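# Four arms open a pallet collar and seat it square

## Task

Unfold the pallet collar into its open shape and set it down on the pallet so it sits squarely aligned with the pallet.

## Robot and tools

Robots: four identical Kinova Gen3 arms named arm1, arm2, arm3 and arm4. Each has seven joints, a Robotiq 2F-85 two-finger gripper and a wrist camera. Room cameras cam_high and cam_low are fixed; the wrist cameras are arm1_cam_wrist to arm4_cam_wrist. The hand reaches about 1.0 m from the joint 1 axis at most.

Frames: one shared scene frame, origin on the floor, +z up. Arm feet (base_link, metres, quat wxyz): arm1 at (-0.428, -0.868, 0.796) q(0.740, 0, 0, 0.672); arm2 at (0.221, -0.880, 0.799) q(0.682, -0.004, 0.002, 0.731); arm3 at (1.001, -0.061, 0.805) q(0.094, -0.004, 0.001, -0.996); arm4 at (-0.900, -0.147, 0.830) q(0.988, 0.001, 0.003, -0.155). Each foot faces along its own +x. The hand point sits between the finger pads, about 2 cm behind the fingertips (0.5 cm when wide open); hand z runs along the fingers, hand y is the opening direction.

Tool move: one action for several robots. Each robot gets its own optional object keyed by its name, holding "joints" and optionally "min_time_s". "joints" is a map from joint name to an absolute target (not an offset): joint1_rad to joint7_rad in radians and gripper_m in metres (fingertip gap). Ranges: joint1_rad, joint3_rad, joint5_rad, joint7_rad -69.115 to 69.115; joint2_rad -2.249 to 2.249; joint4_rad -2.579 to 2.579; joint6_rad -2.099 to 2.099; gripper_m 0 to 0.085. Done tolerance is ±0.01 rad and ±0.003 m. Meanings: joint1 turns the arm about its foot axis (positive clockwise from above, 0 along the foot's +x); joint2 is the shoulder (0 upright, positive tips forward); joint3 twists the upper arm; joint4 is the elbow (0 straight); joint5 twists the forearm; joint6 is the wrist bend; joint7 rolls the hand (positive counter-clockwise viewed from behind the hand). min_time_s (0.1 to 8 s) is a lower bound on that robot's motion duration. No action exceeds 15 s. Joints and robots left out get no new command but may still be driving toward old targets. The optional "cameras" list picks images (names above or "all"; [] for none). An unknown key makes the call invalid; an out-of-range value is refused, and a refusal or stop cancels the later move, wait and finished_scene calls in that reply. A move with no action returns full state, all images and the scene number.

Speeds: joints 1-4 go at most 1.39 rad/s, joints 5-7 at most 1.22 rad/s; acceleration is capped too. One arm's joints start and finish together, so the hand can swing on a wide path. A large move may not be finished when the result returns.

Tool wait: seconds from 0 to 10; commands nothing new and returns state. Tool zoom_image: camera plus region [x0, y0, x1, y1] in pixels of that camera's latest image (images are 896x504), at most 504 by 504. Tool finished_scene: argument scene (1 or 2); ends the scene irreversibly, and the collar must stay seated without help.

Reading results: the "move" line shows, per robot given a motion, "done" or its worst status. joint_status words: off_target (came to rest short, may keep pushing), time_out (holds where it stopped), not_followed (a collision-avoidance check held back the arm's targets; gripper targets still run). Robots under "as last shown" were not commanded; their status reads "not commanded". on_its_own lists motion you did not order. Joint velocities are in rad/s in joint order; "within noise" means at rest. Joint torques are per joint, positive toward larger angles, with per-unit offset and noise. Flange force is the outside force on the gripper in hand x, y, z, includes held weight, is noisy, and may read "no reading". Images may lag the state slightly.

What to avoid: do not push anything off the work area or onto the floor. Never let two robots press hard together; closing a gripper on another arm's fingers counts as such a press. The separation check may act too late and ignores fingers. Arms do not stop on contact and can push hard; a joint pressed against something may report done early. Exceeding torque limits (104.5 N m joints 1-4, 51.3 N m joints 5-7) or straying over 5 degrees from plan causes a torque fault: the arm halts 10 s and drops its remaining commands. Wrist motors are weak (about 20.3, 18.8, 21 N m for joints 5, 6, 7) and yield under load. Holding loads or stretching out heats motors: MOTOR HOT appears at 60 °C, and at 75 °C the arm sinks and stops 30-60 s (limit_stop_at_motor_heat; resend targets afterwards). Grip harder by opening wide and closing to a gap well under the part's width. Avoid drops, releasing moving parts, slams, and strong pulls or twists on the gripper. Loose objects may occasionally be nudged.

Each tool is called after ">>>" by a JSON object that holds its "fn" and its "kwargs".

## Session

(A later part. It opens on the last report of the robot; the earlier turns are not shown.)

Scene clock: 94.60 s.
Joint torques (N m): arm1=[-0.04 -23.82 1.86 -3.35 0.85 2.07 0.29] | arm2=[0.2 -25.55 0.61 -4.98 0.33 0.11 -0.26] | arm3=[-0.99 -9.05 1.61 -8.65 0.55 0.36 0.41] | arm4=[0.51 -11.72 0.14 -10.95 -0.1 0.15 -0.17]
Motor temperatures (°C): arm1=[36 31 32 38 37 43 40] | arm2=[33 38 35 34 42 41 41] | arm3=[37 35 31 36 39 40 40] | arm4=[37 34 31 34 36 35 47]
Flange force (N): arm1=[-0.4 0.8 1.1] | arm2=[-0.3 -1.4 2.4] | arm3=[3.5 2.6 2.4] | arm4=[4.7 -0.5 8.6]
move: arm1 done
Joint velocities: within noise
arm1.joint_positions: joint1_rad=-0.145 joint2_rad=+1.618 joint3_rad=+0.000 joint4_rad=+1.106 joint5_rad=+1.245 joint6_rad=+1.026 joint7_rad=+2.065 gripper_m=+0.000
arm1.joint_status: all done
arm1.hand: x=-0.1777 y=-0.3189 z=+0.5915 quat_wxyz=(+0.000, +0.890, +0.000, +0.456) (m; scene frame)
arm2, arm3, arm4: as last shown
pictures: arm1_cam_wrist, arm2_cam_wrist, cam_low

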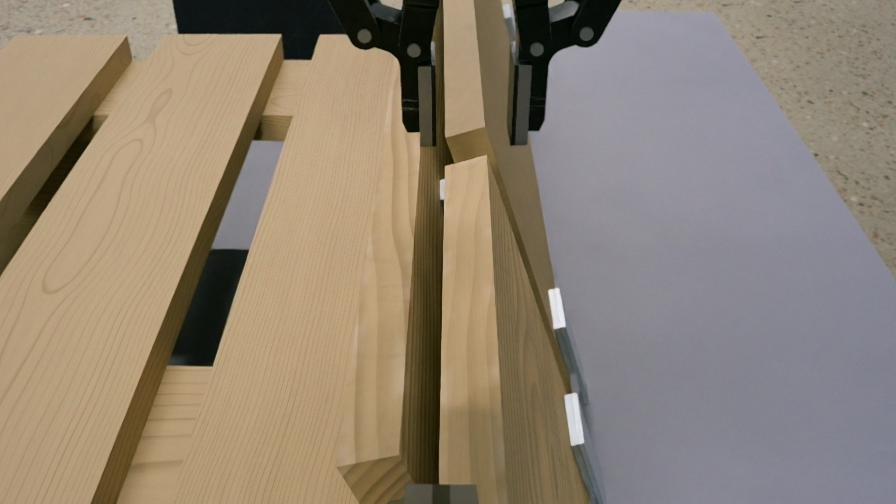

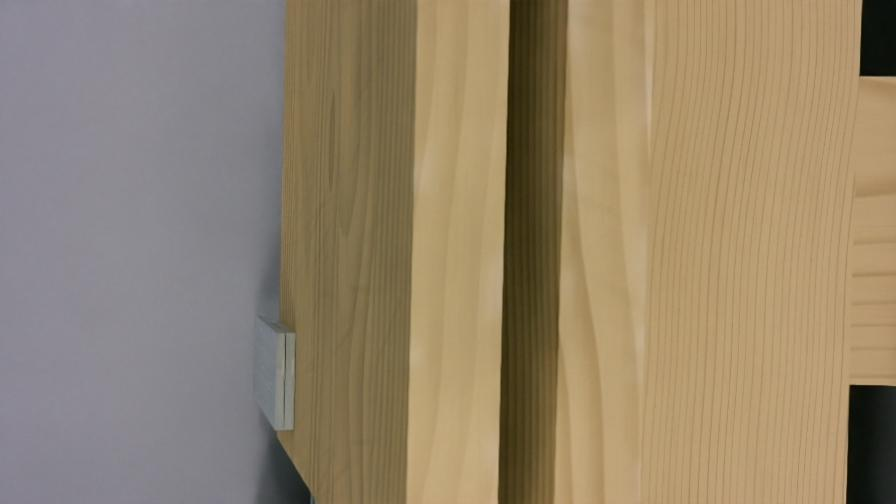

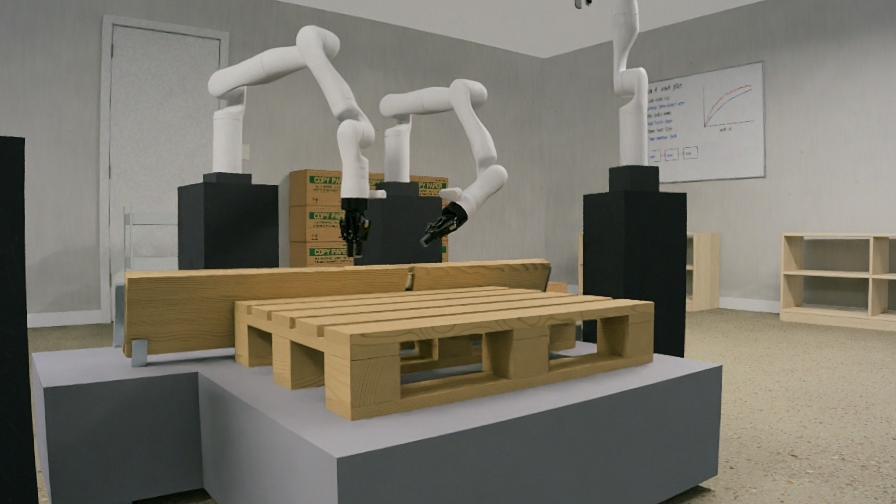

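>>> {"fn": "zoom_image", "kwargs": {"camera": "arm1_cam_wrist", "region": [380, 40, 580, 260]}}

Scaled by 2.291 from the camera's 896x504 image, which has a finer 1280x720 frame.

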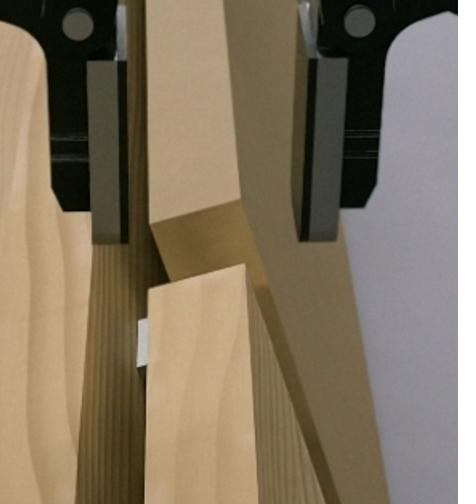

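>>> {"fn": "move", "kwargs": {"arm2": {"joints": {"joint1_rad": -0.2871, "joint2_rad": 1.4589, "joint4_rad": 1.1761, "joint6_rad": 0.5066, "joint7_rad": -0.3563}, "min_time_s": 1.5}, "cameras": ["arm1_cam_wrist"]}}

>>> {"fn": "zoom_image", "kwargs": {"camera": "arm1_cam_wrist", "region": [380, 40, 580, 260]}}

Scene clock: 113.83 s.
Joint torques (N m): arm1=[-0.1 -23.86 1.87 -3.27 0.81 2.11 0.27] | arm2=[0.18 -25.56 0.59 -4.84 0.36 0.1 -0.27] | arm3=[-1 -9.01 1.52 -8.55 0.53 0.43 0.39] | arm4=[0.55 -11.7 0.12 -10.98 -0.13 0.12 -0.19]
Motor temperatures (°C): arm1=[36 31 32 38 37 43 40] | arm2=[33 39 35 34 42 41 41] | arm3=[37 35 31 36 39 40 40] | arm4=[37 34 31 34 36 35 47]
Flange force (N): arm1=[-0.6 0.4 1.4] | arm2=[-0.3 -1.2 2.4] | arm3=[3.4 2.4 2.2] | arm4=[4.9 -0.5 8.7]
move: arm2 done
Joint velocities: within noise
arm1, arm3, arm4: as last shown
arm1.hand: x=-0.1776 y=-0.3189 z=+0.5915 quat_wxyz=(+0.000, +0.890, +0.000, +0.456) (m; scene frame)
arm2.joint_positions: joint1_rad=-0.287 joint2_rad=+1.459 joint3_rad=+0.000 joint4_rad=+1.176 joint5_rad=+0.000 joint6_rad=+0.507 joint7_rad=-0.356 gripper_m=+0.030
arm2.joint_status: all done
arm2.hand: x=+0.0467 y=-0.3384 z=+0.5397 quat_wxyz=(-0.002, +0.000, -1.000, +0.004) (m; scene frame)
pictures: arm1_cam_wrist

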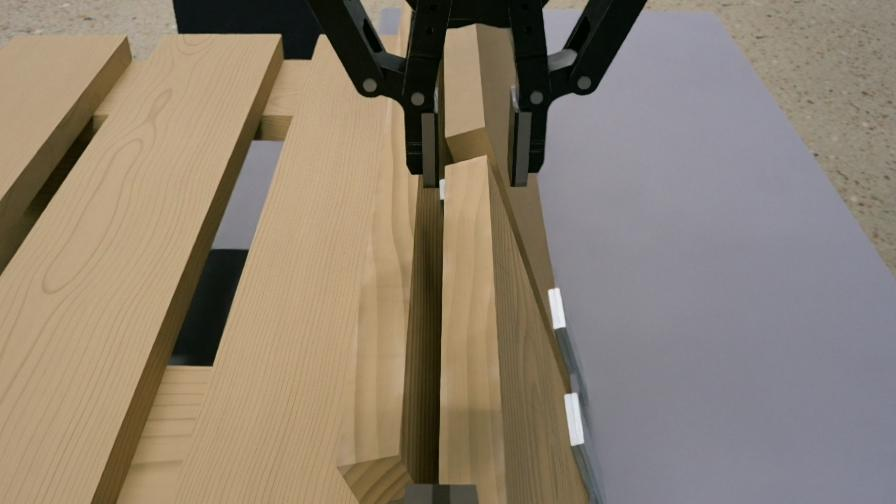

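Scaled by 2.291 from the camera's 896x504 image, which has a finer 1280x720 frame.

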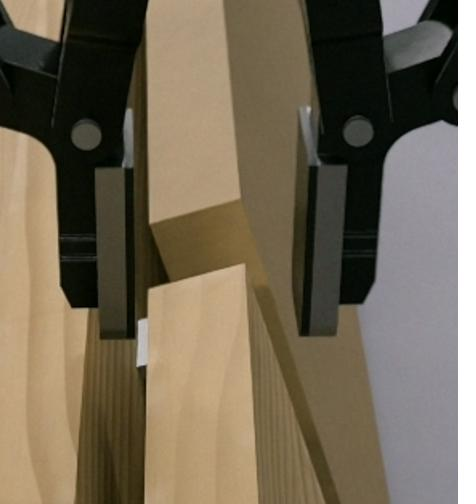

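>>> {"fn": "move", "kwargs": {"arm2": {"joints": {"joint1_rad": -0.2871, "joint2_rad": 1.4731, "joint4_rad": 1.1648, "joint6_rad": 0.5037, "joint7_rad": -0.3563}, "min_time_s": 1}, "cameras": ["arm1_cam_wrist"]}}

>>> {"fn": "zoom_image", "kwargs": {"camera": "arm1_cam_wrist", "region": [380, 40, 580, 260]}}

Scene clock: 116.20 s.
Joint torques (N m): arm1=[-0.08 -23.85 1.91 -3.25 0.83 2.05 0.26] | arm2=[0.17 -25.57 0.62 -4.82 0.35 0.1 -0.25] | arm3=[-1.02 -9.09 1.55 -8.61 0.54 0.46 0.4] | arm4=[0.57 -11.69 0.1 -10.96 -0.12 0.15 -0.17]
Motor temperatures (°C): arm1=[36 32 32 38 37 43 40] | arm2=[33 39 35 34 42 41 41] | arm3=[37 35 31 36 39 40 40] | arm4=[37 34 31 34 36 35 47]
Flange force (N): arm1=[-0.7 0.2 1.3] | arm2=[-0.3 -1.2 2.5] | arm3=[3.4 2.4 2.6] | arm4=[4.8 -0.4 8.7]
move: arm2 done
Joint velocities: within noise
arm1, arm3, arm4: as last shown
arm2.joint_positions: joint1_rad=-0.287 joint2_rad=+1.473 joint3_rad=+0.000 joint4_rad=+1.165 joint5_rad=+0.000 joint6_rad=+0.504 joint7_rad=-0.356 gripper_m=+0.030
arm2.joint_status: all done
arm2.hand: x=+0.0468 y=-0.3386 z=+0.5334 quat_wxyz=(-0.002, +0.000, -1.000, +0.004) (m; scene frame)
pictures: arm1_cam_wrist

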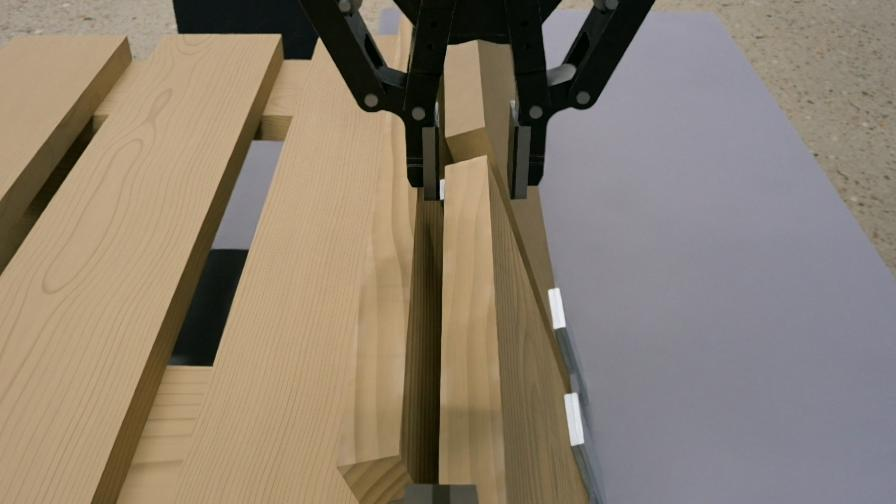

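Scaled by 2.291 from the camera's 896x504 image, which has a finer 1280x720 frame.

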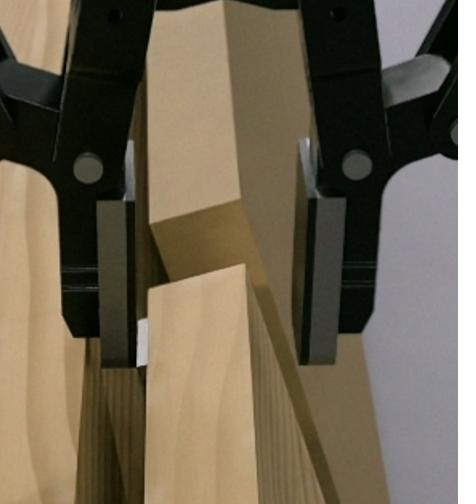

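>>> {"fn": "move", "kwargs": {"arm2": {"joints": {"joint2_rad": 1.4844, "joint4_rad": 1.1558, "joint6_rad": 0.5014}, "min_time_s": 1}, "cameras": ["arm1_cam_wrist"]}}

>>> {"fn": "zoom_image", "kwargs": {"camera": "arm1_cam_wrist", "region": [380, 40, 580, 260]}}

Scene clock: 118.53 s.
Joint torques (N m): arm1=[-0.06 -23.81 1.98 -3.25 0.79 2.06 0.34] | arm2=[-0.5 -17.19 -0.37 -5.4 0.22 -1.72 -0.18] | arm3=[-0.97 -9.03 1.55 -8.61 0.54 0.41 0.44] | arm4=[0.55 -11.69 0.08 -10.95 -0.13 0.15 -0.16]
Motor temperatures (°C): arm1=[36 32 32 38 37 43 40] | arm2=[33 39 35 34 42 41 41] | arm3=[37 35 31 36 39 40 40] | arm4=[37 34 31 35 36 35 47]
Flange force (N): arm1=[-0.7 0.5 1.2] | arm2=[-3.4 -7.5 -18.4] | arm3=[3.5 2.7 2.4] | arm4=[4.8 -0.4 8.7]
move: arm2 done
Joint velocities: within noise
arm1, arm3, arm4: as last shown
arm2.joint_positions: joint1_rad=-0.287 joint2_rad=+1.484 joint3_rad=+0.000 joint4_rad=+1.156 joint5_rad=+0.000 joint6_rad=+0.501 joint7_rad=-0.356 gripper_m=+0.030
arm2.joint_status: all done
arm2.hand: x=+0.0469 y=-0.3388 z=+0.5283 quat_wxyz=(-0.002, +0.000, -1.000, +0.004) (m; scene frame)
pictures: arm1_cam_wrist

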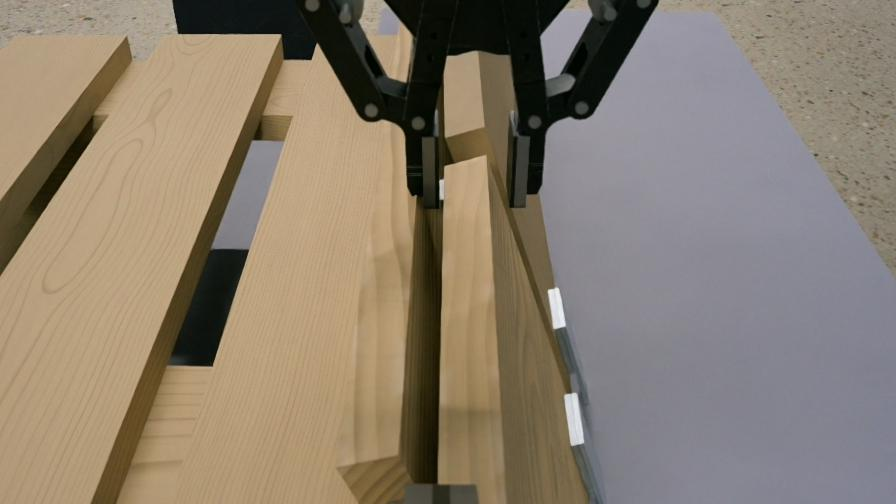

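Scaled by 2.291 from the camera's 896x504 image, which has a finer 1280x720 frame.

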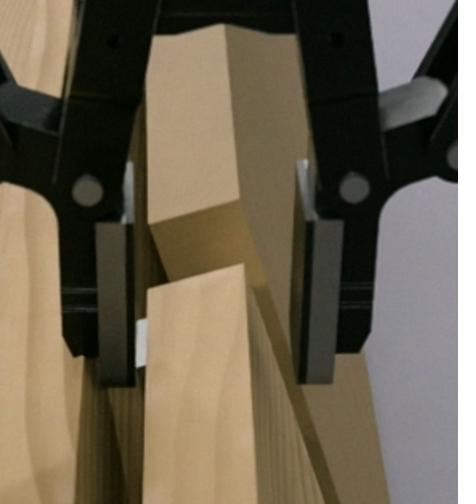

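>>> {"fn": "move", "kwargs": {"arm2": {"joints": {"joint2_rad": 1.4821, "joint4_rad": 1.1576, "joint6_rad": 0.5019}, "min_time_s": 0.7}}}

>>> {"fn": "move", "kwargs": {"arm2": {"joints": {"gripper_m": 0.021}}, "cameras": ["arm1_cam_wrist"]}}

>>> {"fn": "zoom_image", "kwargs": {"camera": "arm1_cam_wrist", "region": [380, 40, 580, 260]}}

Scene clock: 121.53 s.
Joint torques (N m): arm1=[-0.11 -23.88 1.94 -3.25 0.85 2.02 0.29] | arm2=[0.16 -24.16 0.56 -4.8 0.34 -0.18 -0.22] | arm3=[-1.01 -9 1.54 -8.62 0.59 0.5 0.36] | arm4=[0.54 -11.68 0.08 -10.94 -0.12 0.12 -0.15]
Motor temperatures (°C): arm1=[36 32 32 38 37 43 40] | arm2=[33 39 35 34 42 41 41] | arm3=[37 35 31 36 39 40 40] | arm4=[37 34 31 35 36 35 47]
Flange force (N): arm1=[-0.8 0.1 1.3] | arm2=[-0.5 -2.0 -0.9] | arm3=[3.7 2.4 2.8] | arm4=[4.8 -0.5 8.5]
move: arm2 done
Joint velocities: within noise
arm1, arm3, arm4: as last shown
arm2.joint_positions: joint1_rad=-0.287 joint2_rad=+1.482 joint3_rad=+0.000 joint4_rad=+1.158 joint5_rad=+0.000 joint6_rad=+0.502 joint7_rad=-0.356 gripper_m=+0.030
arm2.joint_status: all done
arm2.hand: x=+0.0469 y=-0.3388 z=+0.5293 quat_wxyz=(-0.002, +0.000, -1.000, +0.004) (m; scene frame)
pictures: none

Scene clock: 122.13 s.
Joint torques (N m): arm1=[0.01 -23.86 1.88 -3.33 0.83 2.05 0.28] | arm2=[0.29 -23.85 0.61 -4.54 0.41 -0.02 -0.25] | arm3=[-0.98 -8.94 1.58 -8.62 0.56 0.45 0.39] | arm4=[0.58 -11.68 0.1 -10.95 -0.13 0.14 -0.15]
Motor temperatures (°C): arm1=[36 32 32 38 37 43 40] | arm2=[33 39 35 34 42 41 41] | arm3=[37 35 31 36 39 40 40] | arm4=[37 34 31 35 36 35 47]
Flange force (N): arm1=[-0.6 0.7 1.1] | arm2=[-0.2 -1.8 -1.0] | arm3=[3.7 2.6 2.7] | arm4=[4.9 -0.3 8.6]
move: arm2 done
Joint velocities: within noise
arm1, arm3, arm4: as last shown
arm2.joint_positions: joint1_rad=-0.287 joint2_rad=+1.482 joint3_rad=+0.000 joint4_rad=+1.158 joint5_rad=+0.000 joint6_rad=+0.502 joint7_rad=-0.356 gripper_m=+0.021
arm2.joint_status: all done
arm2.hand: x=+0.0469 y=-0.3387 z=+0.5294 quat_wxyz=(-0.002, +0.000, -1.000, +0.004) (m; scene frame)
pictures: arm1_cam_wrist

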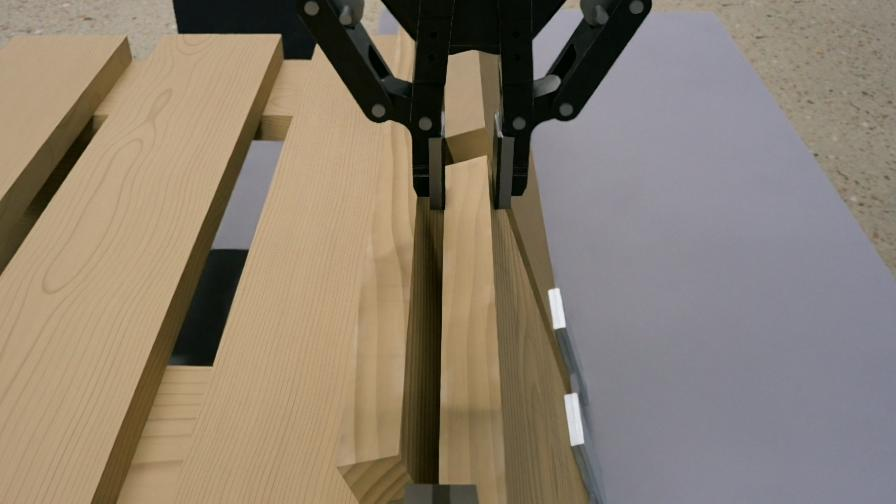

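Scaled by 2.291 from the camera's 896x504 image, which has a finer 1280x720 frame.

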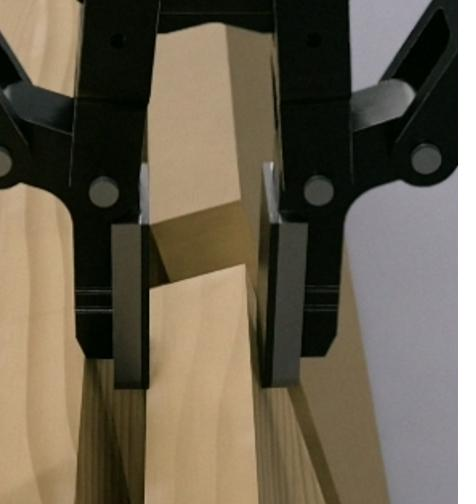

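>>> {"fn": "move", "kwargs": {"arm2": {"joints": {"gripper_m": 0.012}}}}

>>> {"fn": "move", "kwargs": {"arm2": {"joints": {"joint1_rad": -0.2934, "joint2_rad": 1.4679, "joint4_rad": 1.2042, "joint6_rad": 0.4695, "joint7_rad": -0.3626}, "min_time_s": 2}, "cameras": ["arm1_cam_wrist", "cam_low"]}}

>>> {"fn": "zoom_image", "kwargs": {"camera": "arm1_cam_wrist", "region": [380, 40, 580, 260]}}

Scene clock: 125.03 s.
Joint torques (N m): arm1=[-0.14 -23.87 1.79 -3.23 0.8 2.05 0.28] | arm2=[0.39 -21.82 0.83 -4.44 0.57 -0.31 -0.11] | arm3=[-1.05 -9.07 1.57 -8.62 0.57 0.49 0.37] | arm4=[0.55 -11.73 0.12 -10.97 -0.13 0.14 -0.18]
Motor temperatures (°C): arm1=[36 32 32 38 37 43 40] | arm2=[33 39 35 34 42 41 41] | arm3=[37 35 31 36 39 40 40] | arm4=[37 34 31 35 36 35 47]
Flange force (N): arm1=[-0.7 0.2 1.5] | arm2=[-0.1 -2.9 -5.5] | arm3=[3.5 2.3 2.7] | arm4=[4.8 -0.4 8.7]
move: arm2 off_target
Joint velocities: within noise
arm1: as last shown
arm2.joint_positions: joint1_rad=-0.287 joint2_rad=+1.482 joint3_rad=+0.000 joint4_rad=+1.158 joint5_rad=+0.000 joint6_rad=+0.502 joint7_rad=-0.356 gripper_m=+0.017
arm2.joint_status: gripper_m off_target (ended at +0.017, target +0.012)
arm2.hand: x=+0.0469 y=-0.3388 z=+0.5293 quat_wxyz=(-0.002, +0.000, -1.000, +0.004) (m; scene frame)
arm3.joint_positions: joint1_rad=+0.488 joint2_rad=+0.108 joint3_rad=+0.000 joint4_rad=+1.213 joint5_rad=+0.000 joint6_rad=+1.820 joint7_rad=+1.871 gripper_m=+0.030
arm3.joint_status: not commanded
arm3.hand: x=+0.6774 y=+0.0654 z=+1.2769 quat_wxyz=(+0.001, -1.000, -0.001, +0.004) (m; scene frame)
arm4.joint_positions: joint1_rad=-0.611 joint2_rad=+0.108 joint3_rad=+0.000 joint4_rad=+1.213 joint5_rad=+0.000 joint6_rad=+1.820 joint7_rad=+1.271 gripper_m=+0.030
arm4.joint_status: not commanded
arm4.hand: x=-0.5556 y=-0.0683 z=+1.2979 quat_wxyz=(+0.002, +0.000, -1.000, -0.001) (m; scene frame)
pictures: none

Scene clock: 127.33 s.
Joint torques (N m): arm1=[-0.1 -23.82 1.89 -3.31 0.83 2.03 0.24] | arm2=[-3 -23.94 -2.87 -3.86 -0.37 0.43 -0.14] | arm3=[-0.98 -8.98 1.55 -8.62 0.58 0.5 0.4] | arm4=[0.55 -11.71 0.12 -10.95 -0.12 0.15 -0.17]
Motor temperatures (°C): arm1=[36 32 32 38 37 43 40] | arm2=[33 39 35 34 42 41 41] | arm3=[37 35 31 36 39 40 40] | arm4=[37 34 31 35 36 35 47]
Flange force (N): arm1=[-0.5 0.4 1.2] | arm2=[-5.2 1.1 0.8] | arm3=[3.7 2.6 2.8] | arm4=[4.8 -0.4 8.7]
move: arm2 done
Joint velocities: within noise
arm1, arm3, arm4: as last shown
arm2.joint_positions: joint1_rad=-0.293 joint2_rad=+1.468 joint3_rad=+0.000 joint4_rad=+1.204 joint5_rad=+0.000 joint6_rad=+0.469 joint7_rad=-0.363 gripper_m=+0.017
arm2.joint_status: all done
arm2.hand: x=+0.0469 y=-0.3488 z=+0.5306 quat_wxyz=(-0.002, +0.000, -1.000, +0.004) (m; scene frame)
pictures: arm1_cam_wrist, cam_low

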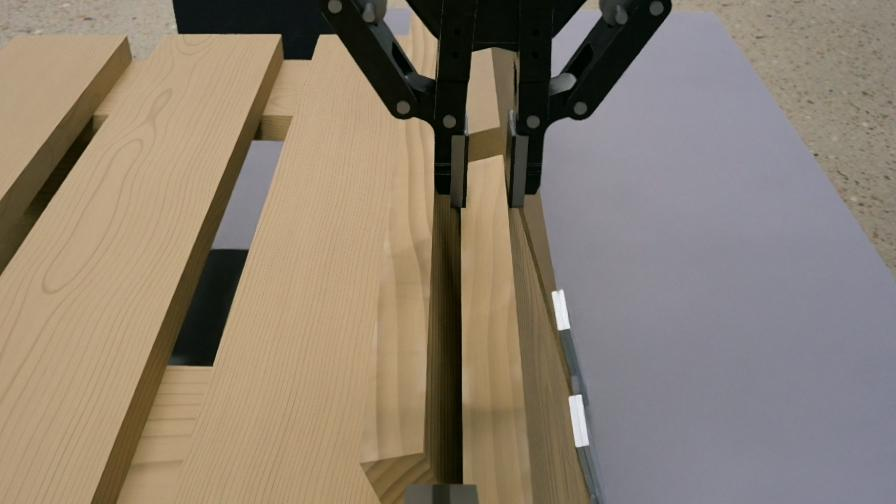

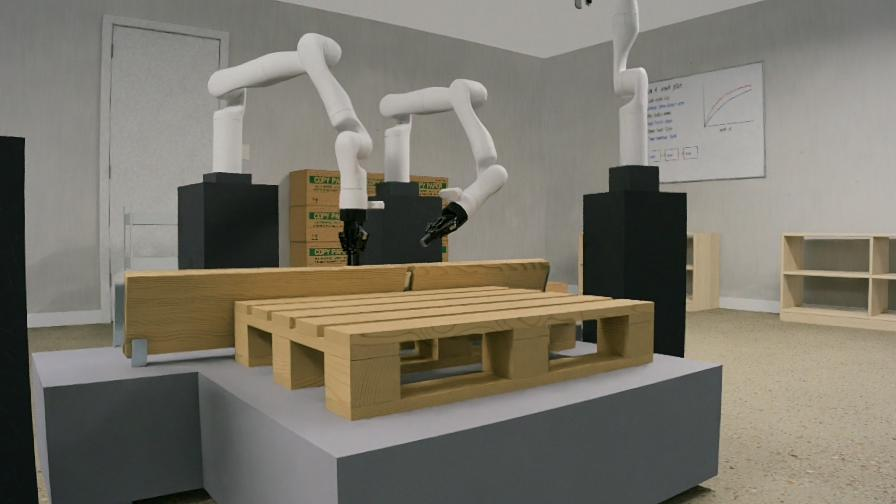

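Scaled by 2.291 from the camera's 896x504 image, which has a finer 1280x720 frame.

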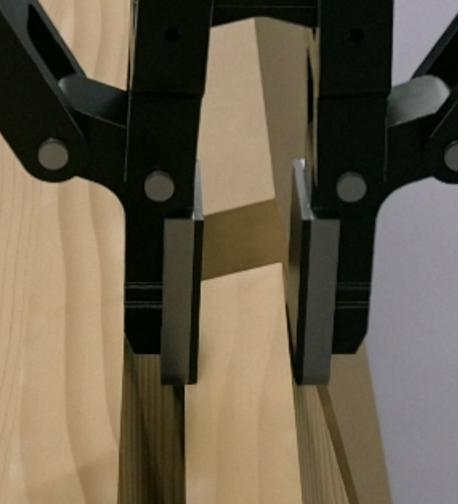

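>>> {"fn": "move", "kwargs": {"arm2": {"joints": {"gripper_m": 0.027}}}}

>>> {"fn": "move", "kwargs": {"arm2": {"joints": {"joint1_rad": -0.2934, "joint2_rad": 1.4017, "joint4_rad": 1.2568, "joint6_rad": 0.4831}, "min_time_s": 1.5}}}

>>> {"fn": "move", "kwargs": {"arm2": {"joints": {"joint1_rad": -0.2796, "joint2_rad": 1.3987, "joint4_rad": 1.2679, "joint6_rad": 0.475, "joint7_rad": 2.7928}, "min_time_s": 3}, "cameras": ["arm1_cam_wrist", "arm2_cam_wrist"]}}

>>> {"fn": "zoom_image", "kwargs": {"camera": "arm1_cam_wrist", "region": [380, 40, 580, 260]}}

Scene clock: 134.53 s.
Joint torques (N m): arm1=[-0.08 -23.81 1.92 -3.33 0.83 2.11 0.31] | arm2=[-0.01 -23.44 0.29 -3.77 0.3 0.27 -0.27] | arm3=[-1.04 -9.1 1.5 -8.62 0.57 0.42 0.39] | arm4=[0.56 -11.7 0.1 -10.96 -0.13 0.15 -0.14]
Motor temperatures (°C): arm1=[36 32 32 38 37 43 40] | arm2=[33 39 35 34 42 41 41] | arm3=[37 35 31 36 39 40 40] | arm4=[37 34 31 35 36 35 47]
Flange force (N): arm1=[-0.4 0.8 1.1] | arm2=[-0.3 -0.4 -0.2] | arm3=[3.4 2.3 2.5] | arm4=[4.8 -0.4 8.7]
move: arm2 done
Joint velocities: within noise
arm1.joint_positions: joint1_rad=-0.145 joint2_rad=+1.618 joint3_rad=+0.000 joint4_rad=+1.106 joint5_rad=+1.245 joint6_rad=+1.026 joint7_rad=+2.065 gripper_m=+0.000
arm1.joint_status: not commanded
arm1.hand: x=-0.1776 y=-0.3189 z=+0.5915 quat_wxyz=(+0.000, +0.890, +0.000, +0.456) (m; scene frame)
arm2.joint_positions: joint1_rad=-0.293 joint2_rad=+1.468 joint3_rad=+0.000 joint4_rad=+1.204 joint5_rad=+0.000 joint6_rad=+0.469 joint7_rad=-0.363 gripper_m=+0.027
arm2.joint_status: all done
arm2.hand: x=+0.0468 y=-0.3488 z=+0.5306 quat_wxyz=(-0.002, +0.000, -1.000, +0.004) (m; scene frame)
arm3, arm4: as last shown
pictures: none

Scene clock: 136.33 s.
Joint torques (N m): arm1=[-0.09 -23.9 1.87 -3.29 0.77 2.04 0.3] | arm2=[0.24 -25.28 0.59 -4.7 0.33 0.06 -0.27] | arm3=[-0.95 -9.03 1.48 -8.54 0.51 0.47 0.36] | arm4=[0.52 -11.68 0.07 -10.97 -0.14 0.15 -0.17]
Motor temperatures (°C): arm1=[36 32 32 38 37 43 40] | arm2=[33 39 35 34 42 41 41] | arm3=[37 35 31 36 39 40 40] | arm4=[37 34 31 35 36 35 47]
Flange force (N): arm1=[-0.7 0.5 1.3] | arm2=[-0.1 -1.2 2.6] | arm3=[3.3 2.4 2.3] | arm4=[4.9 -0.6 8.8]
move: arm2 done
Joint velocities: within noise
arm1, arm3, arm4: as last shown
arm2.joint_positions: joint1_rad=-0.293 joint2_rad=+1.402 joint3_rad=+0.000 joint4_rad=+1.257 joint5_rad=+0.000 joint6_rad=+0.483 joint7_rad=-0.363 gripper_m=+0.027
arm2.joint_status: all done
arm2.hand: x=+0.0467 y=-0.3486 z=+0.5601 quat_wxyz=(-0.002, +0.000, -1.000, +0.004) (m; scene frame)
pictures: none

Scene clock: 140.30 s.
Joint torques (N m): arm1=[-0.06 -23.83 1.93 -3.23 0.82 2 0.29] | arm2=[0.23 -25.12 0.69 -4.58 0.4 0.09 -0.26] | arm3=[-1 -9 1.54 -8.59 0.57 0.45 0.39] | arm4=[0.57 -11.7 0.09 -10.93 -0.12 0.14 -0.16]
Motor temperatures (°C): arm1=[36 32 32 38 37 43 40] | arm2=[33 40 35 34 42 41 41] | arm3=[37 35 31 36 39 40 40] | arm4=[37 34 31 35 36 35 47]
Flange force (N): arm1=[-0.8 0.2 1.2] | arm2=[0.1 1.2 2.5] | arm3=[3.5 2.5 2.5] | arm4=[4.7 -0.4 8.6]
move: arm2 done
Joint velocities: within noise
arm1, arm3, arm4: as last shown
arm2.joint_positions: joint1_rad=-0.280 joint2_rad=+1.399 joint3_rad=+0.000 joint4_rad=+1.268 joint5_rad=+0.000 joint6_rad=+0.475 joint7_rad=+2.793 gripper_m=+0.027
arm2.joint_status: all done
arm2.hand: x=+0.0549 y=-0.3485 z=+0.5602 quat_wxyz=(+0.004, +1.000, +0.000, +0.002) (m; scene frame)
pictures: arm1_cam_wrist, arm2_cam_wrist

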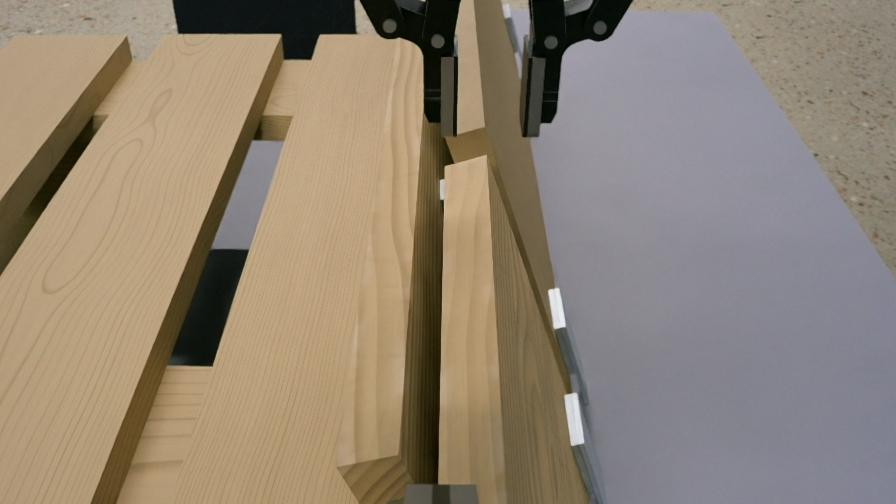

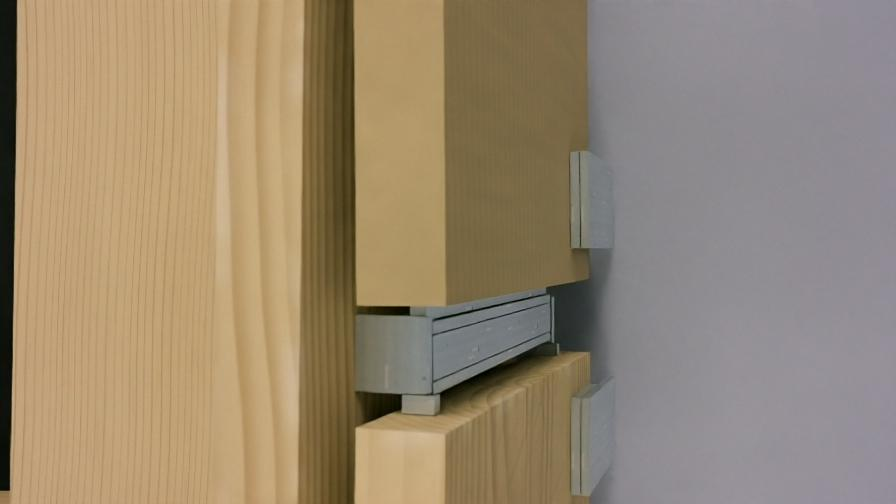

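Scaled by 2.291 from the camera's 896x504 image, which has a finer 1280x720 frame.

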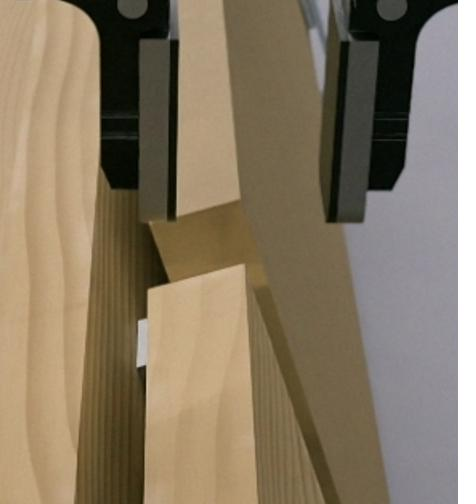

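>>> {"fn": "move", "kwargs": {"arm2": {"joints": {"joint1_rad": -0.2731, "joint2_rad": 1.4115, "joint4_rad": 1.2212, "joint6_rad": 0.5089, "joint7_rad": 2.7993, "gripper_m": 0.028}, "min_time_s": 1.5}}}

>>> {"fn": "move", "kwargs": {"arm2": {"joints": {"joint2_rad": 1.4650, "joint4_rad": 1.1782, "joint6_rad": 0.4984}, "min_time_s": 1.5}, "cameras": ["arm1_cam_wrist"]}}

>>> {"fn": "zoom_image", "kwargs": {"camera": "arm1_cam_wrist", "region": [380, 40, 580, 260]}}

Scene clock: 144.13 s.
Joint torques (N m): arm1=[-0.11 -23.85 1.86 -3.25 0.82 2.08 0.28] | arm2=[0.22 -25.46 0.69 -4.88 0.41 0.1 -0.27] | arm3=[-0.94 -9 1.55 -8.55 0.53 0.47 0.41] | arm4=[0.55 -11.7 0.08 -10.93 -0.13 0.14 -0.17]
Motor temperatures (°C): arm1=[36 32 32 38 37 43 40] | arm2=[33 40 35 34 42 41 41] | arm3=[37 35 31 36 39 40 40] | arm4=[37 34 31 35 36 35 47]
Flange force (N): arm1=[-0.6 0.3 1.4] | arm2=[0.2 1.3 2.5] | arm3=[3.4 2.6 2.4] | arm4=[4.7 -0.5 8.5]
move: arm2 done
Joint velocities: within noise
arm1, arm3, arm4: as last shown
arm2.joint_positions: joint1_rad=-0.273 joint2_rad=+1.411 joint3_rad=+0.000 joint4_rad=+1.221 joint5_rad=+0.000 joint6_rad=+0.509 joint7_rad=+2.799 gripper_m=+0.028
arm2.joint_status: all done
arm2.hand: x=+0.0550 y=-0.3377 z=+0.5599 quat_wxyz=(+0.004, +1.000, +0.000, +0.002) (m; scene frame)
pictures: none

Scene clock: 145.93 s.
Joint torques (N m): arm1=[-0.03 -23.83 1.94 -3.32 0.84 2.02 0.26] | arm2=[0.2 -25.4 0.67 -4.76 0.4 0.11 -0.27] | arm3=[-1.15 -9.01 1.55 -8.64 0.55 0.42 0.36] | arm4=[0.6 -11.69 0.09 -10.94 -0.11 0.15 -0.17]
Motor temperatures (°C): arm1=[36 32 32 38 37 43 40] | arm2=[33 40 35 34 42 41 41] | arm3=[37 35 31 36 39 40 40] | arm4=[37 34 31 35 36 35 47]
Flange force (N): arm1=[-0.6 0.5 1.0] | arm2=[0.2 1.3 2.3] | arm3=[3.8 2.2 2.6] | arm4=[4.8 -0.4 8.6]
move: arm2 done
Joint velocities: within noise
arm1, arm3, arm4: as last shown
arm2.joint_positions: joint1_rad=-0.273 joint2_rad=+1.465 joint3_rad=+0.000 joint4_rad=+1.178 joint5_rad=+0.000 joint6_rad=+0.498 joint7_rad=+2.799 gripper_m=+0.028
arm2.joint_status: all done
arm2.hand: x=+0.0550 y=-0.3379 z=+0.5360 quat_wxyz=(+0.004, +1.000, +0.000, +0.002) (m; scene frame)
pictures: arm1_cam_wrist

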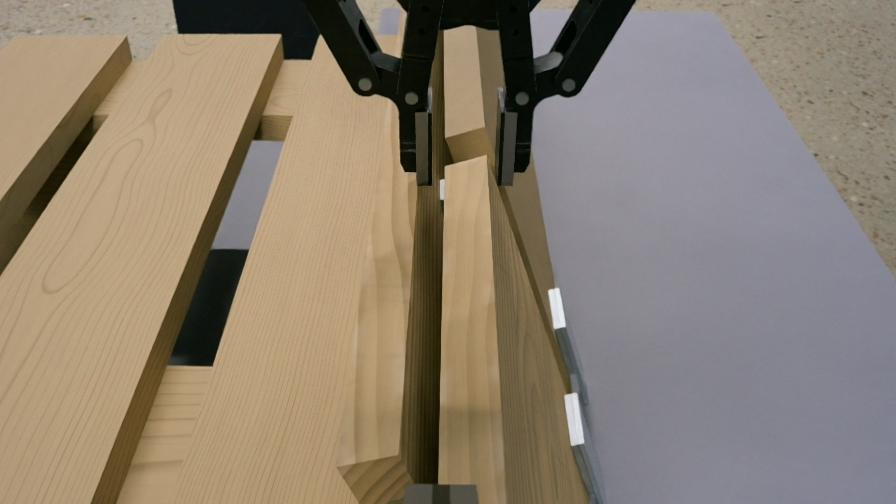

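Scaled by 2.291 from the camera's 896x504 image, which has a finer 1280x720 frame.

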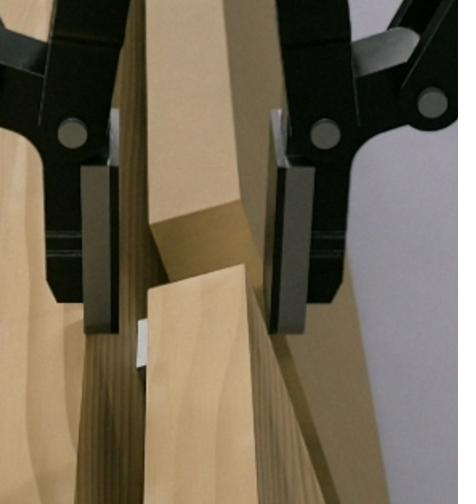

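>>> {"fn": "move", "kwargs": {"arm2": {"joints": {"joint1_rad": -0.2748, "joint2_rad": 1.4609, "joint4_rad": 1.192, "joint6_rad": 0.4887, "joint7_rad": 2.7976}, "min_time_s": 1}}}

>>> {"fn": "move", "kwargs": {"arm2": {"joints": {"joint2_rad": 1.4734, "joint4_rad": 1.1814, "joint6_rad": 0.4868}, "min_time_s": 1}, "cameras": ["arm1_cam_wrist"]}}

>>> {"fn": "zoom_image", "kwargs": {"camera": "arm1_cam_wrist", "region": [380, 40, 580, 260]}}

Scene clock: 149.50 s.
Joint torques (N m): arm1=[-0.02 -23.85 1.82 -3.25 0.83 2.05 0.27] | arm2=[0.22 -25.36 0.7 -4.69 0.4 0.13 -0.26] | arm3=[-0.98 -9.11 1.55 -8.68 0.52 0.46 0.4] | arm4=[0.56 -11.7 0.06 -10.97 -0.13 0.13 -0.16]
Motor temperatures (°C): arm1=[36 32 32 38 37 43 40] | arm2=[33 40 35 34 42 41 41] | arm3=[37 35 31 36 39 40 40] | arm4=[37 34 31 35 36 35 47]
Flange force (N): arm1=[-0.7 0.3 1.2] | arm2=[0.2 1.4 2.3] | arm3=[3.5 2.6 2.8] | arm4=[4.8 -0.5 8.7]
move: arm2 done
Joint velocities: within noise
arm1, arm3, arm4: as last shown
arm2.joint_positions: joint1_rad=-0.275 joint2_rad=+1.461 joint3_rad=+0.000 joint4_rad=+1.192 joint5_rad=+0.000 joint6_rad=+0.489 joint7_rad=+2.798 gripper_m=+0.028
arm2.joint_status: all done
arm2.hand: x=+0.0551 y=-0.3409 z=+0.5363 quat_wxyz=(+0.004, +1.000, +0.000, +0.002) (m; scene frame)
pictures: none

Scene clock: 150.80 s.
Joint torques (N m): arm1=[-0.1 -23.81 1.89 -3.3 0.87 2.02 0.27] | arm2=[0.21 -25.32 0.7 -4.56 0.41 0.14 -0.25] | arm3=[-0.96 -9.05 1.53 -8.58 0.52 0.49 0.4] | arm4=[0.54 -11.7 0.08 -10.96 -0.13 0.12 -0.15]
Motor temperatures (°C): arm1=[36 32 32 38 37 43 40] | arm2=[33 40 35 34 42 41 41] | arm3=[37 35 31 36 39 40 40] | arm4=[37 34 31 35 36 35 47]
Flange force (N): arm1=[-0.6 0.4 1.1] | arm2=[0.1 1.0 2.4] | arm3=[3.4 2.5 2.5] | arm4=[4.8 -0.4 8.6]
move: arm2 done
Joint velocities: within noise
arm1: as last shown
arm2.joint_positions: joint1_rad=-0.275 joint2_rad=+1.473 joint3_rad=+0.000 joint4_rad=+1.181 joint5_rad=+0.000 joint6_rad=+0.487 joint7_rad=+2.798 gripper_m=+0.028
arm2.joint_status: all done
arm2.hand: x=+0.0551 y=-0.3409 z=+0.5308 quat_wxyz=(+0.004, +1.000, +0.000, +0.002) (m; scene frame)
arm3.joint_positions: joint1_rad=+0.488 joint2_rad=+0.108 joint3_rad=+0.000 joint4_rad=+1.213 joint5_rad=+0.000 joint6_rad=+1.820 joint7_rad=+1.871 gripper_m=+0.030
arm3.joint_status: not commanded
arm3.hand: x=+0.6774 y=+0.0654 z=+1.2769 quat_wxyz=(+0.001, -1.000, -0.001, +0.004) (m; scene frame)
arm4.joint_positions: joint1_rad=-0.611 joint2_rad=+0.108 joint3_rad=+0.000 joint4_rad=+1.213 joint5_rad=+0.000 joint6_rad=+1.820 joint7_rad=+1.271 gripper_m=+0.030
arm4.joint_status: not commanded
arm4.hand: x=-0.5556 y=-0.0683 z=+1.2979 quat_wxyz=(+0.002, +0.000, -1.000, -0.001) (m; scene frame)
pictures: arm1_cam_wrist

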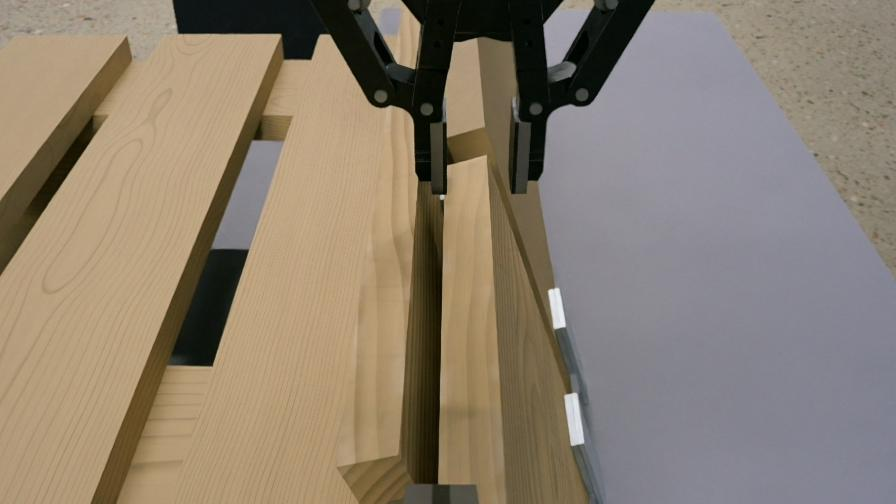

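Scaled by 2.291 from the camera's 896x504 image, which has a finer 1280x720 frame.

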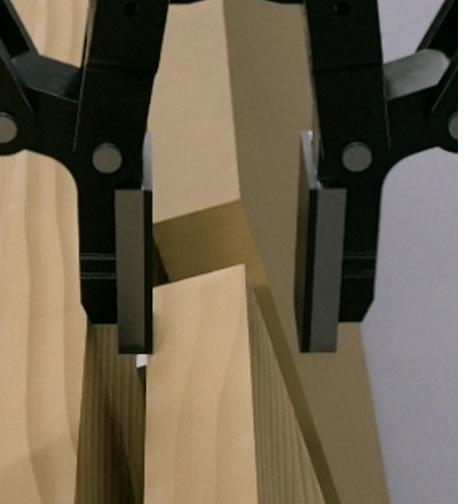

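>>> {"fn": "move", "kwargs": {"arm2": {"joints": {"joint2_rad": 1.4768, "joint4_rad": 1.1785, "joint6_rad": 0.4863}, "min_time_s": 0.7}}}

>>> {"fn": "move", "kwargs": {"arm2": {"joints": {"gripper_m": 0.01}}, "cameras": ["arm1_cam_wrist"]}}

>>> {"fn": "zoom_image", "kwargs": {"camera": "arm1_cam_wrist", "region": [380, 40, 580, 260]}}

Scene clock: 155.70 s.
Joint torques (N m): arm1=[-0.1 -23.81 1.87 -3.26 0.84 2.09 0.26] | arm2=[-0.26 -20.4 0.02 -3.61 0.27 0.05 -0.26] | arm3=[-1.04 -8.99 1.65 -8.59 0.52 0.42 0.4] | arm4=[0.54 -11.68 0.1 -10.95 -0.14 0.14 -0.18]
Motor temperatures (°C): arm1=[36 32 32 38 37 43 40] | arm2=[33 40 35 34 42 41 41] | arm3=[37 35 31 36 39 40 40] | arm4=[37 34 31 35 36 35 47]
Flange force (N): arm1=[-0.6 0.3 1.3] | arm2=[1.2 1.9 -6.9] | arm3=[3.5 2.6 2.4] | arm4=[4.8 -0.5 8.6]
move: arm2 done
Joint velocities: within noise
arm1, arm3, arm4: as last shown
arm2.joint_positions: joint1_rad=-0.275 joint2_rad=+1.477 joint3_rad=+0.000 joint4_rad=+1.178 joint5_rad=+0.000 joint6_rad=+0.486 joint7_rad=+2.798 gripper_m=+0.028
arm2.joint_status: all done
arm2.hand: x=+0.0551 y=-0.3409 z=+0.5293 quat_wxyz=(+0.004, +1.000, +0.000, +0.002) (m; scene frame)
pictures: none

Scene clock: 156.70 s.
Joint torques (N m): arm1=[-0.08 -23.82 1.82 -3.27 0.78 2.04 0.28] | arm2=[1.45 -4.47 1.6 -4.55 0.85 -3.53 -0.15] | arm3=[-0.99 -9.1 1.56 -8.67 0.59 0.39 0.39] | arm4=[0.55 -11.68 0.13 -10.95 -0.13 0.14 -0.18]
Motor temperatures (°C): arm1=[36 32 32 38 37 43 40] | arm2=[33 40 35 34 42 41 41] | arm3=[37 35 31 37 39 40 40] | arm4=[37 34 31 35 36 35 47]
Flange force (N): arm1=[-0.6 0.4 1.3] | arm2=[1.5 13.7 -46.2] | arm3=[3.5 2.5 2.6] | arm4=[4.8 -0.4 8.6]
move: arm2 done
Joint velocities: within noise
arm1.joint_positions: joint1_rad=-0.145 joint2_rad=+1.618 joint3_rad=+0.000 joint4_rad=+1.106 joint5_rad=+1.245 joint6_rad=+1.026 joint7_rad=+2.065 gripper_m=+0.000
arm1.joint_status: not commanded
arm1.hand: x=-0.1776 y=-0.3189 z=+0.5915 quat_wxyz=(+0.000, +0.890, +0.000, +0.456) (m; scene frame)
arm2.joint_positions: joint1_rad=-0.275 joint2_rad=+1.477 joint3_rad=+0.000 joint4_rad=+1.178 joint5_rad=+0.000 joint6_rad=+0.486 joint7_rad=+2.798 gripper_m=+0.010
arm2.joint_status: all done
arm2.hand: x=+0.0551 y=-0.3409 z=+0.5293 quat_wxyz=(+0.004, +1.000, +0.000, +0.002) (m; scene frame)
arm3, arm4: as last shown
pictures: arm1_cam_wrist

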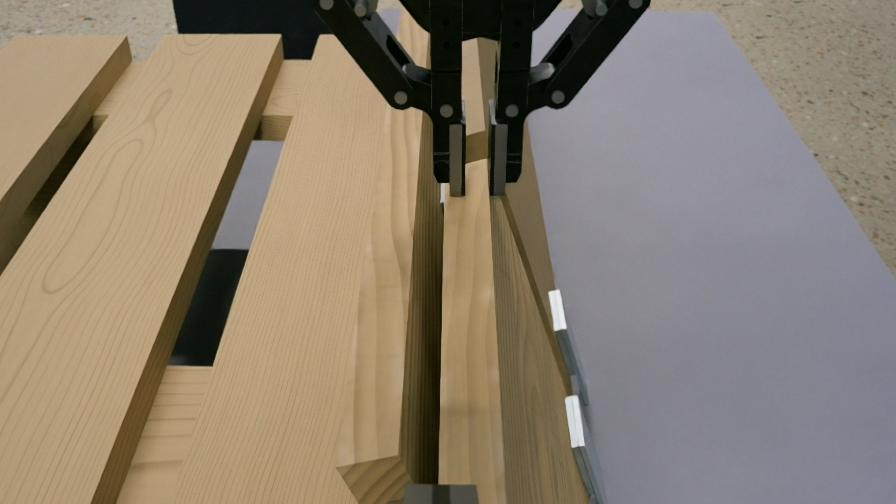

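Scaled by 2.291 from the camera's 896x504 image, which has a finer 1280x720 frame.

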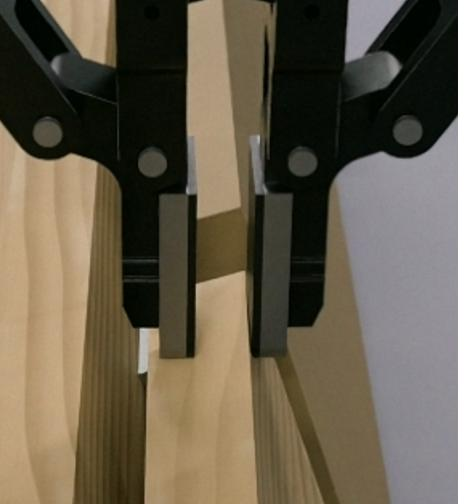

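>>> {"fn": "move", "kwargs": {"arm2": {"joints": {"joint2_rad": 1.4609, "joint4_rad": 1.192, "joint6_rad": 0.4887}, "min_time_s": 0.7}}}

>>> {"fn": "move", "kwargs": {"arm2": {"joints": {"gripper_m": 0.028, "joint1_rad": -0.2725, "joint2_rad": 1.4648, "joint4_rad": 1.1817, "joint6_rad": 0.4951, "joint7_rad": 2.7999}}, "cameras": ["arm1_cam_wrist"]}}

>>> {"fn": "zoom_image", "kwargs": {"camera": "arm1_cam_wrist", "region": [380, 40, 580, 260]}}

Scene clock: 159.47 s.
Joint torques (N m): arm1=[-0.04 -23.81 1.92 -3.24 0.85 2.01 0.26] | arm2=[0.21 -25.33 0.71 -4.67 0.38 0.14 -0.25] | arm3=[-1 -8.99 1.6 -8.71 0.56 0.45 0.33] | arm4=[0.55 -11.68 0.08 -10.96 -0.12 0.12 -0.16]
Motor temperatures (°C): arm1=[36 32 32 38 37 43 40] | arm2=[33 40 35 34 41 41 41] | arm3=[37 35 31 37 38 40 40] | arm4=[37 34 31 35 36 35 47]
Flange force (N): arm1=[-0.7 0.1 1.1] | arm2=[0.2 1.3 2.3] | arm3=[3.9 2.5 3.0] | arm4=[4.9 -0.5 8.6]
move: arm2 done
Joint velocities: within noise
arm1, arm3, arm4: as last shown
arm2.joint_positions: joint1_rad=-0.275 joint2_rad=+1.461 joint3_rad=+0.000 joint4_rad=+1.192 joint5_rad=+0.000 joint6_rad=+0.489 joint7_rad=+2.798 gripper_m=+0.010
arm2.joint_status: all done
arm2.hand: x=+0.0551 y=-0.3409 z=+0.5363 quat_wxyz=(+0.004, +1.000, +0.000, +0.002) (m; scene frame)
pictures: none

Scene clock: 160.17 s.
Joint torques (N m): arm1=[-0.11 -23.83 1.97 -3.21 0.86 2.03 0.27] | arm2=[0.21 -25.46 0.69 -4.75 0.39 0.11 -0.24] | arm3=[-0.97 -9 1.53 -8.66 0.58 0.46 0.37] | arm4=[0.54 -11.65 0.07 -10.95 -0.12 0.13 -0.17]
Motor temperatures (°C): arm1=[36 32 32 38 37 43 40] | arm2=[33 40 34 34 41 41 41] | arm3=[37 35 31 37 38 40 40] | arm4=[37 34 31 35 36 35 47]
Flange force (N): arm1=[-0.8 -0.1 1.3] | arm2=[0.2 1.3 2.4] | arm3=[3.7 2.6 2.8] | arm4=[4.9 -0.5 8.6]
move: arm2 done
Joint velocities: within noise
arm1, arm3, arm4: as last shown
arm2.joint_positions: joint1_rad=-0.273 joint2_rad=+1.465 joint3_rad=+0.000 joint4_rad=+1.182 joint5_rad=+0.000 joint6_rad=+0.495 joint7_rad=+2.800 gripper_m=+0.028
arm2.joint_status: all done
arm2.hand: x=+0.0557 y=-0.3387 z=+0.5356 quat_wxyz=(+0.004, +1.000, +0.000, +0.002) (m; scene frame)
pictures: arm1_cam_wrist

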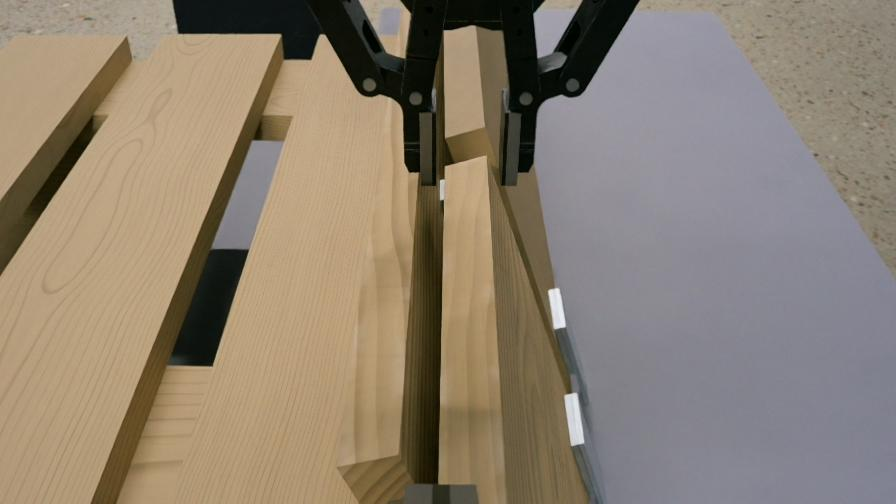

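Scaled by 2.291 from the camera's 896x504 image, which has a finer 1280x720 frame.

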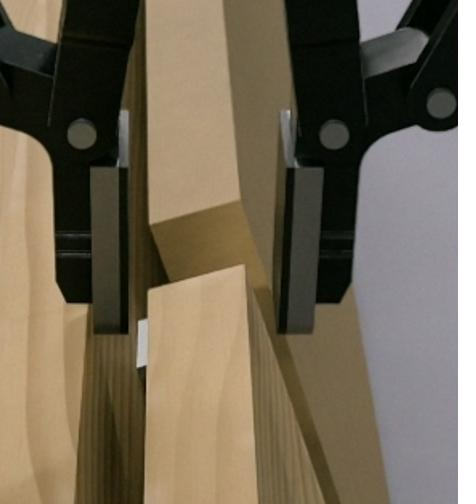

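>>> {"fn": "move", "kwargs": {"arm2": {"joints": {"joint2_rad": 1.4766, "joint4_rad": 1.1721, "joint6_rad": 0.4929}, "min_time_s": 1}, "cameras": ["arm1_cam_wrist"]}}

>>> {"fn": "zoom_image", "kwargs": {"camera": "arm1_cam_wrist", "region": [380, 40, 580, 260]}}

Scene clock: 163.43 s.
Joint torques (N m): arm1=[-0.04 -23.83 1.84 -3.23 0.83 2.06 0.27] | arm2=[0.16 -25.43 0.73 -4.71 0.39 0.13 -0.25] | arm3=[-0.98 -8.96 1.53 -8.56 0.56 0.46 0.39] | arm4=[0.59 -11.69 0.1 -10.96 -0.13 0.12 -0.15]
Motor temperatures (°C): arm1=[36 32 32 38 37 43 40] | arm2=[33 40 34 34 41 41 41] | arm3=[37 35 31 37 38 40 40] | arm4=[37 34 31 35 36 35 47]
Flange force (N): arm1=[-0.7 0.2 1.3] | arm2=[0.3 1.3 2.3] | arm3=[3.5 2.5 2.4] | arm4=[4.9 -0.3 8.6]
move: arm2 done
Joint velocities: within noise
arm1, arm3, arm4: as last shown
arm2.joint_positions: joint1_rad=-0.273 joint2_rad=+1.477 joint3_rad=+0.000 joint4_rad=+1.172 joint5_rad=+0.000 joint6_rad=+0.493 joint7_rad=+2.800 gripper_m=+0.028
arm2.joint_status: all done
arm2.hand: x=+0.0557 y=-0.3388 z=+0.5303 quat_wxyz=(+0.004, +1.000, +0.000, +0.002) (m; scene frame)
pictures: arm1_cam_wrist

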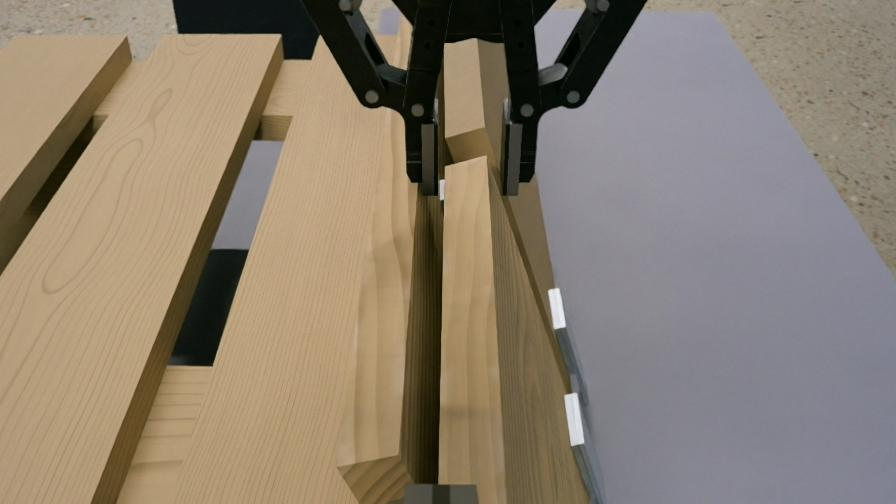

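Scaled by 2.291 from the camera's 896x504 image, which has a finer 1280x720 frame.

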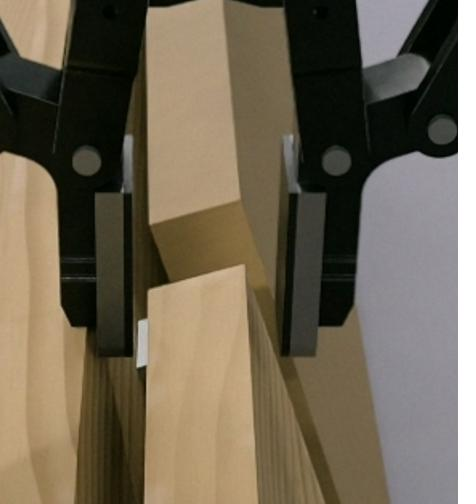

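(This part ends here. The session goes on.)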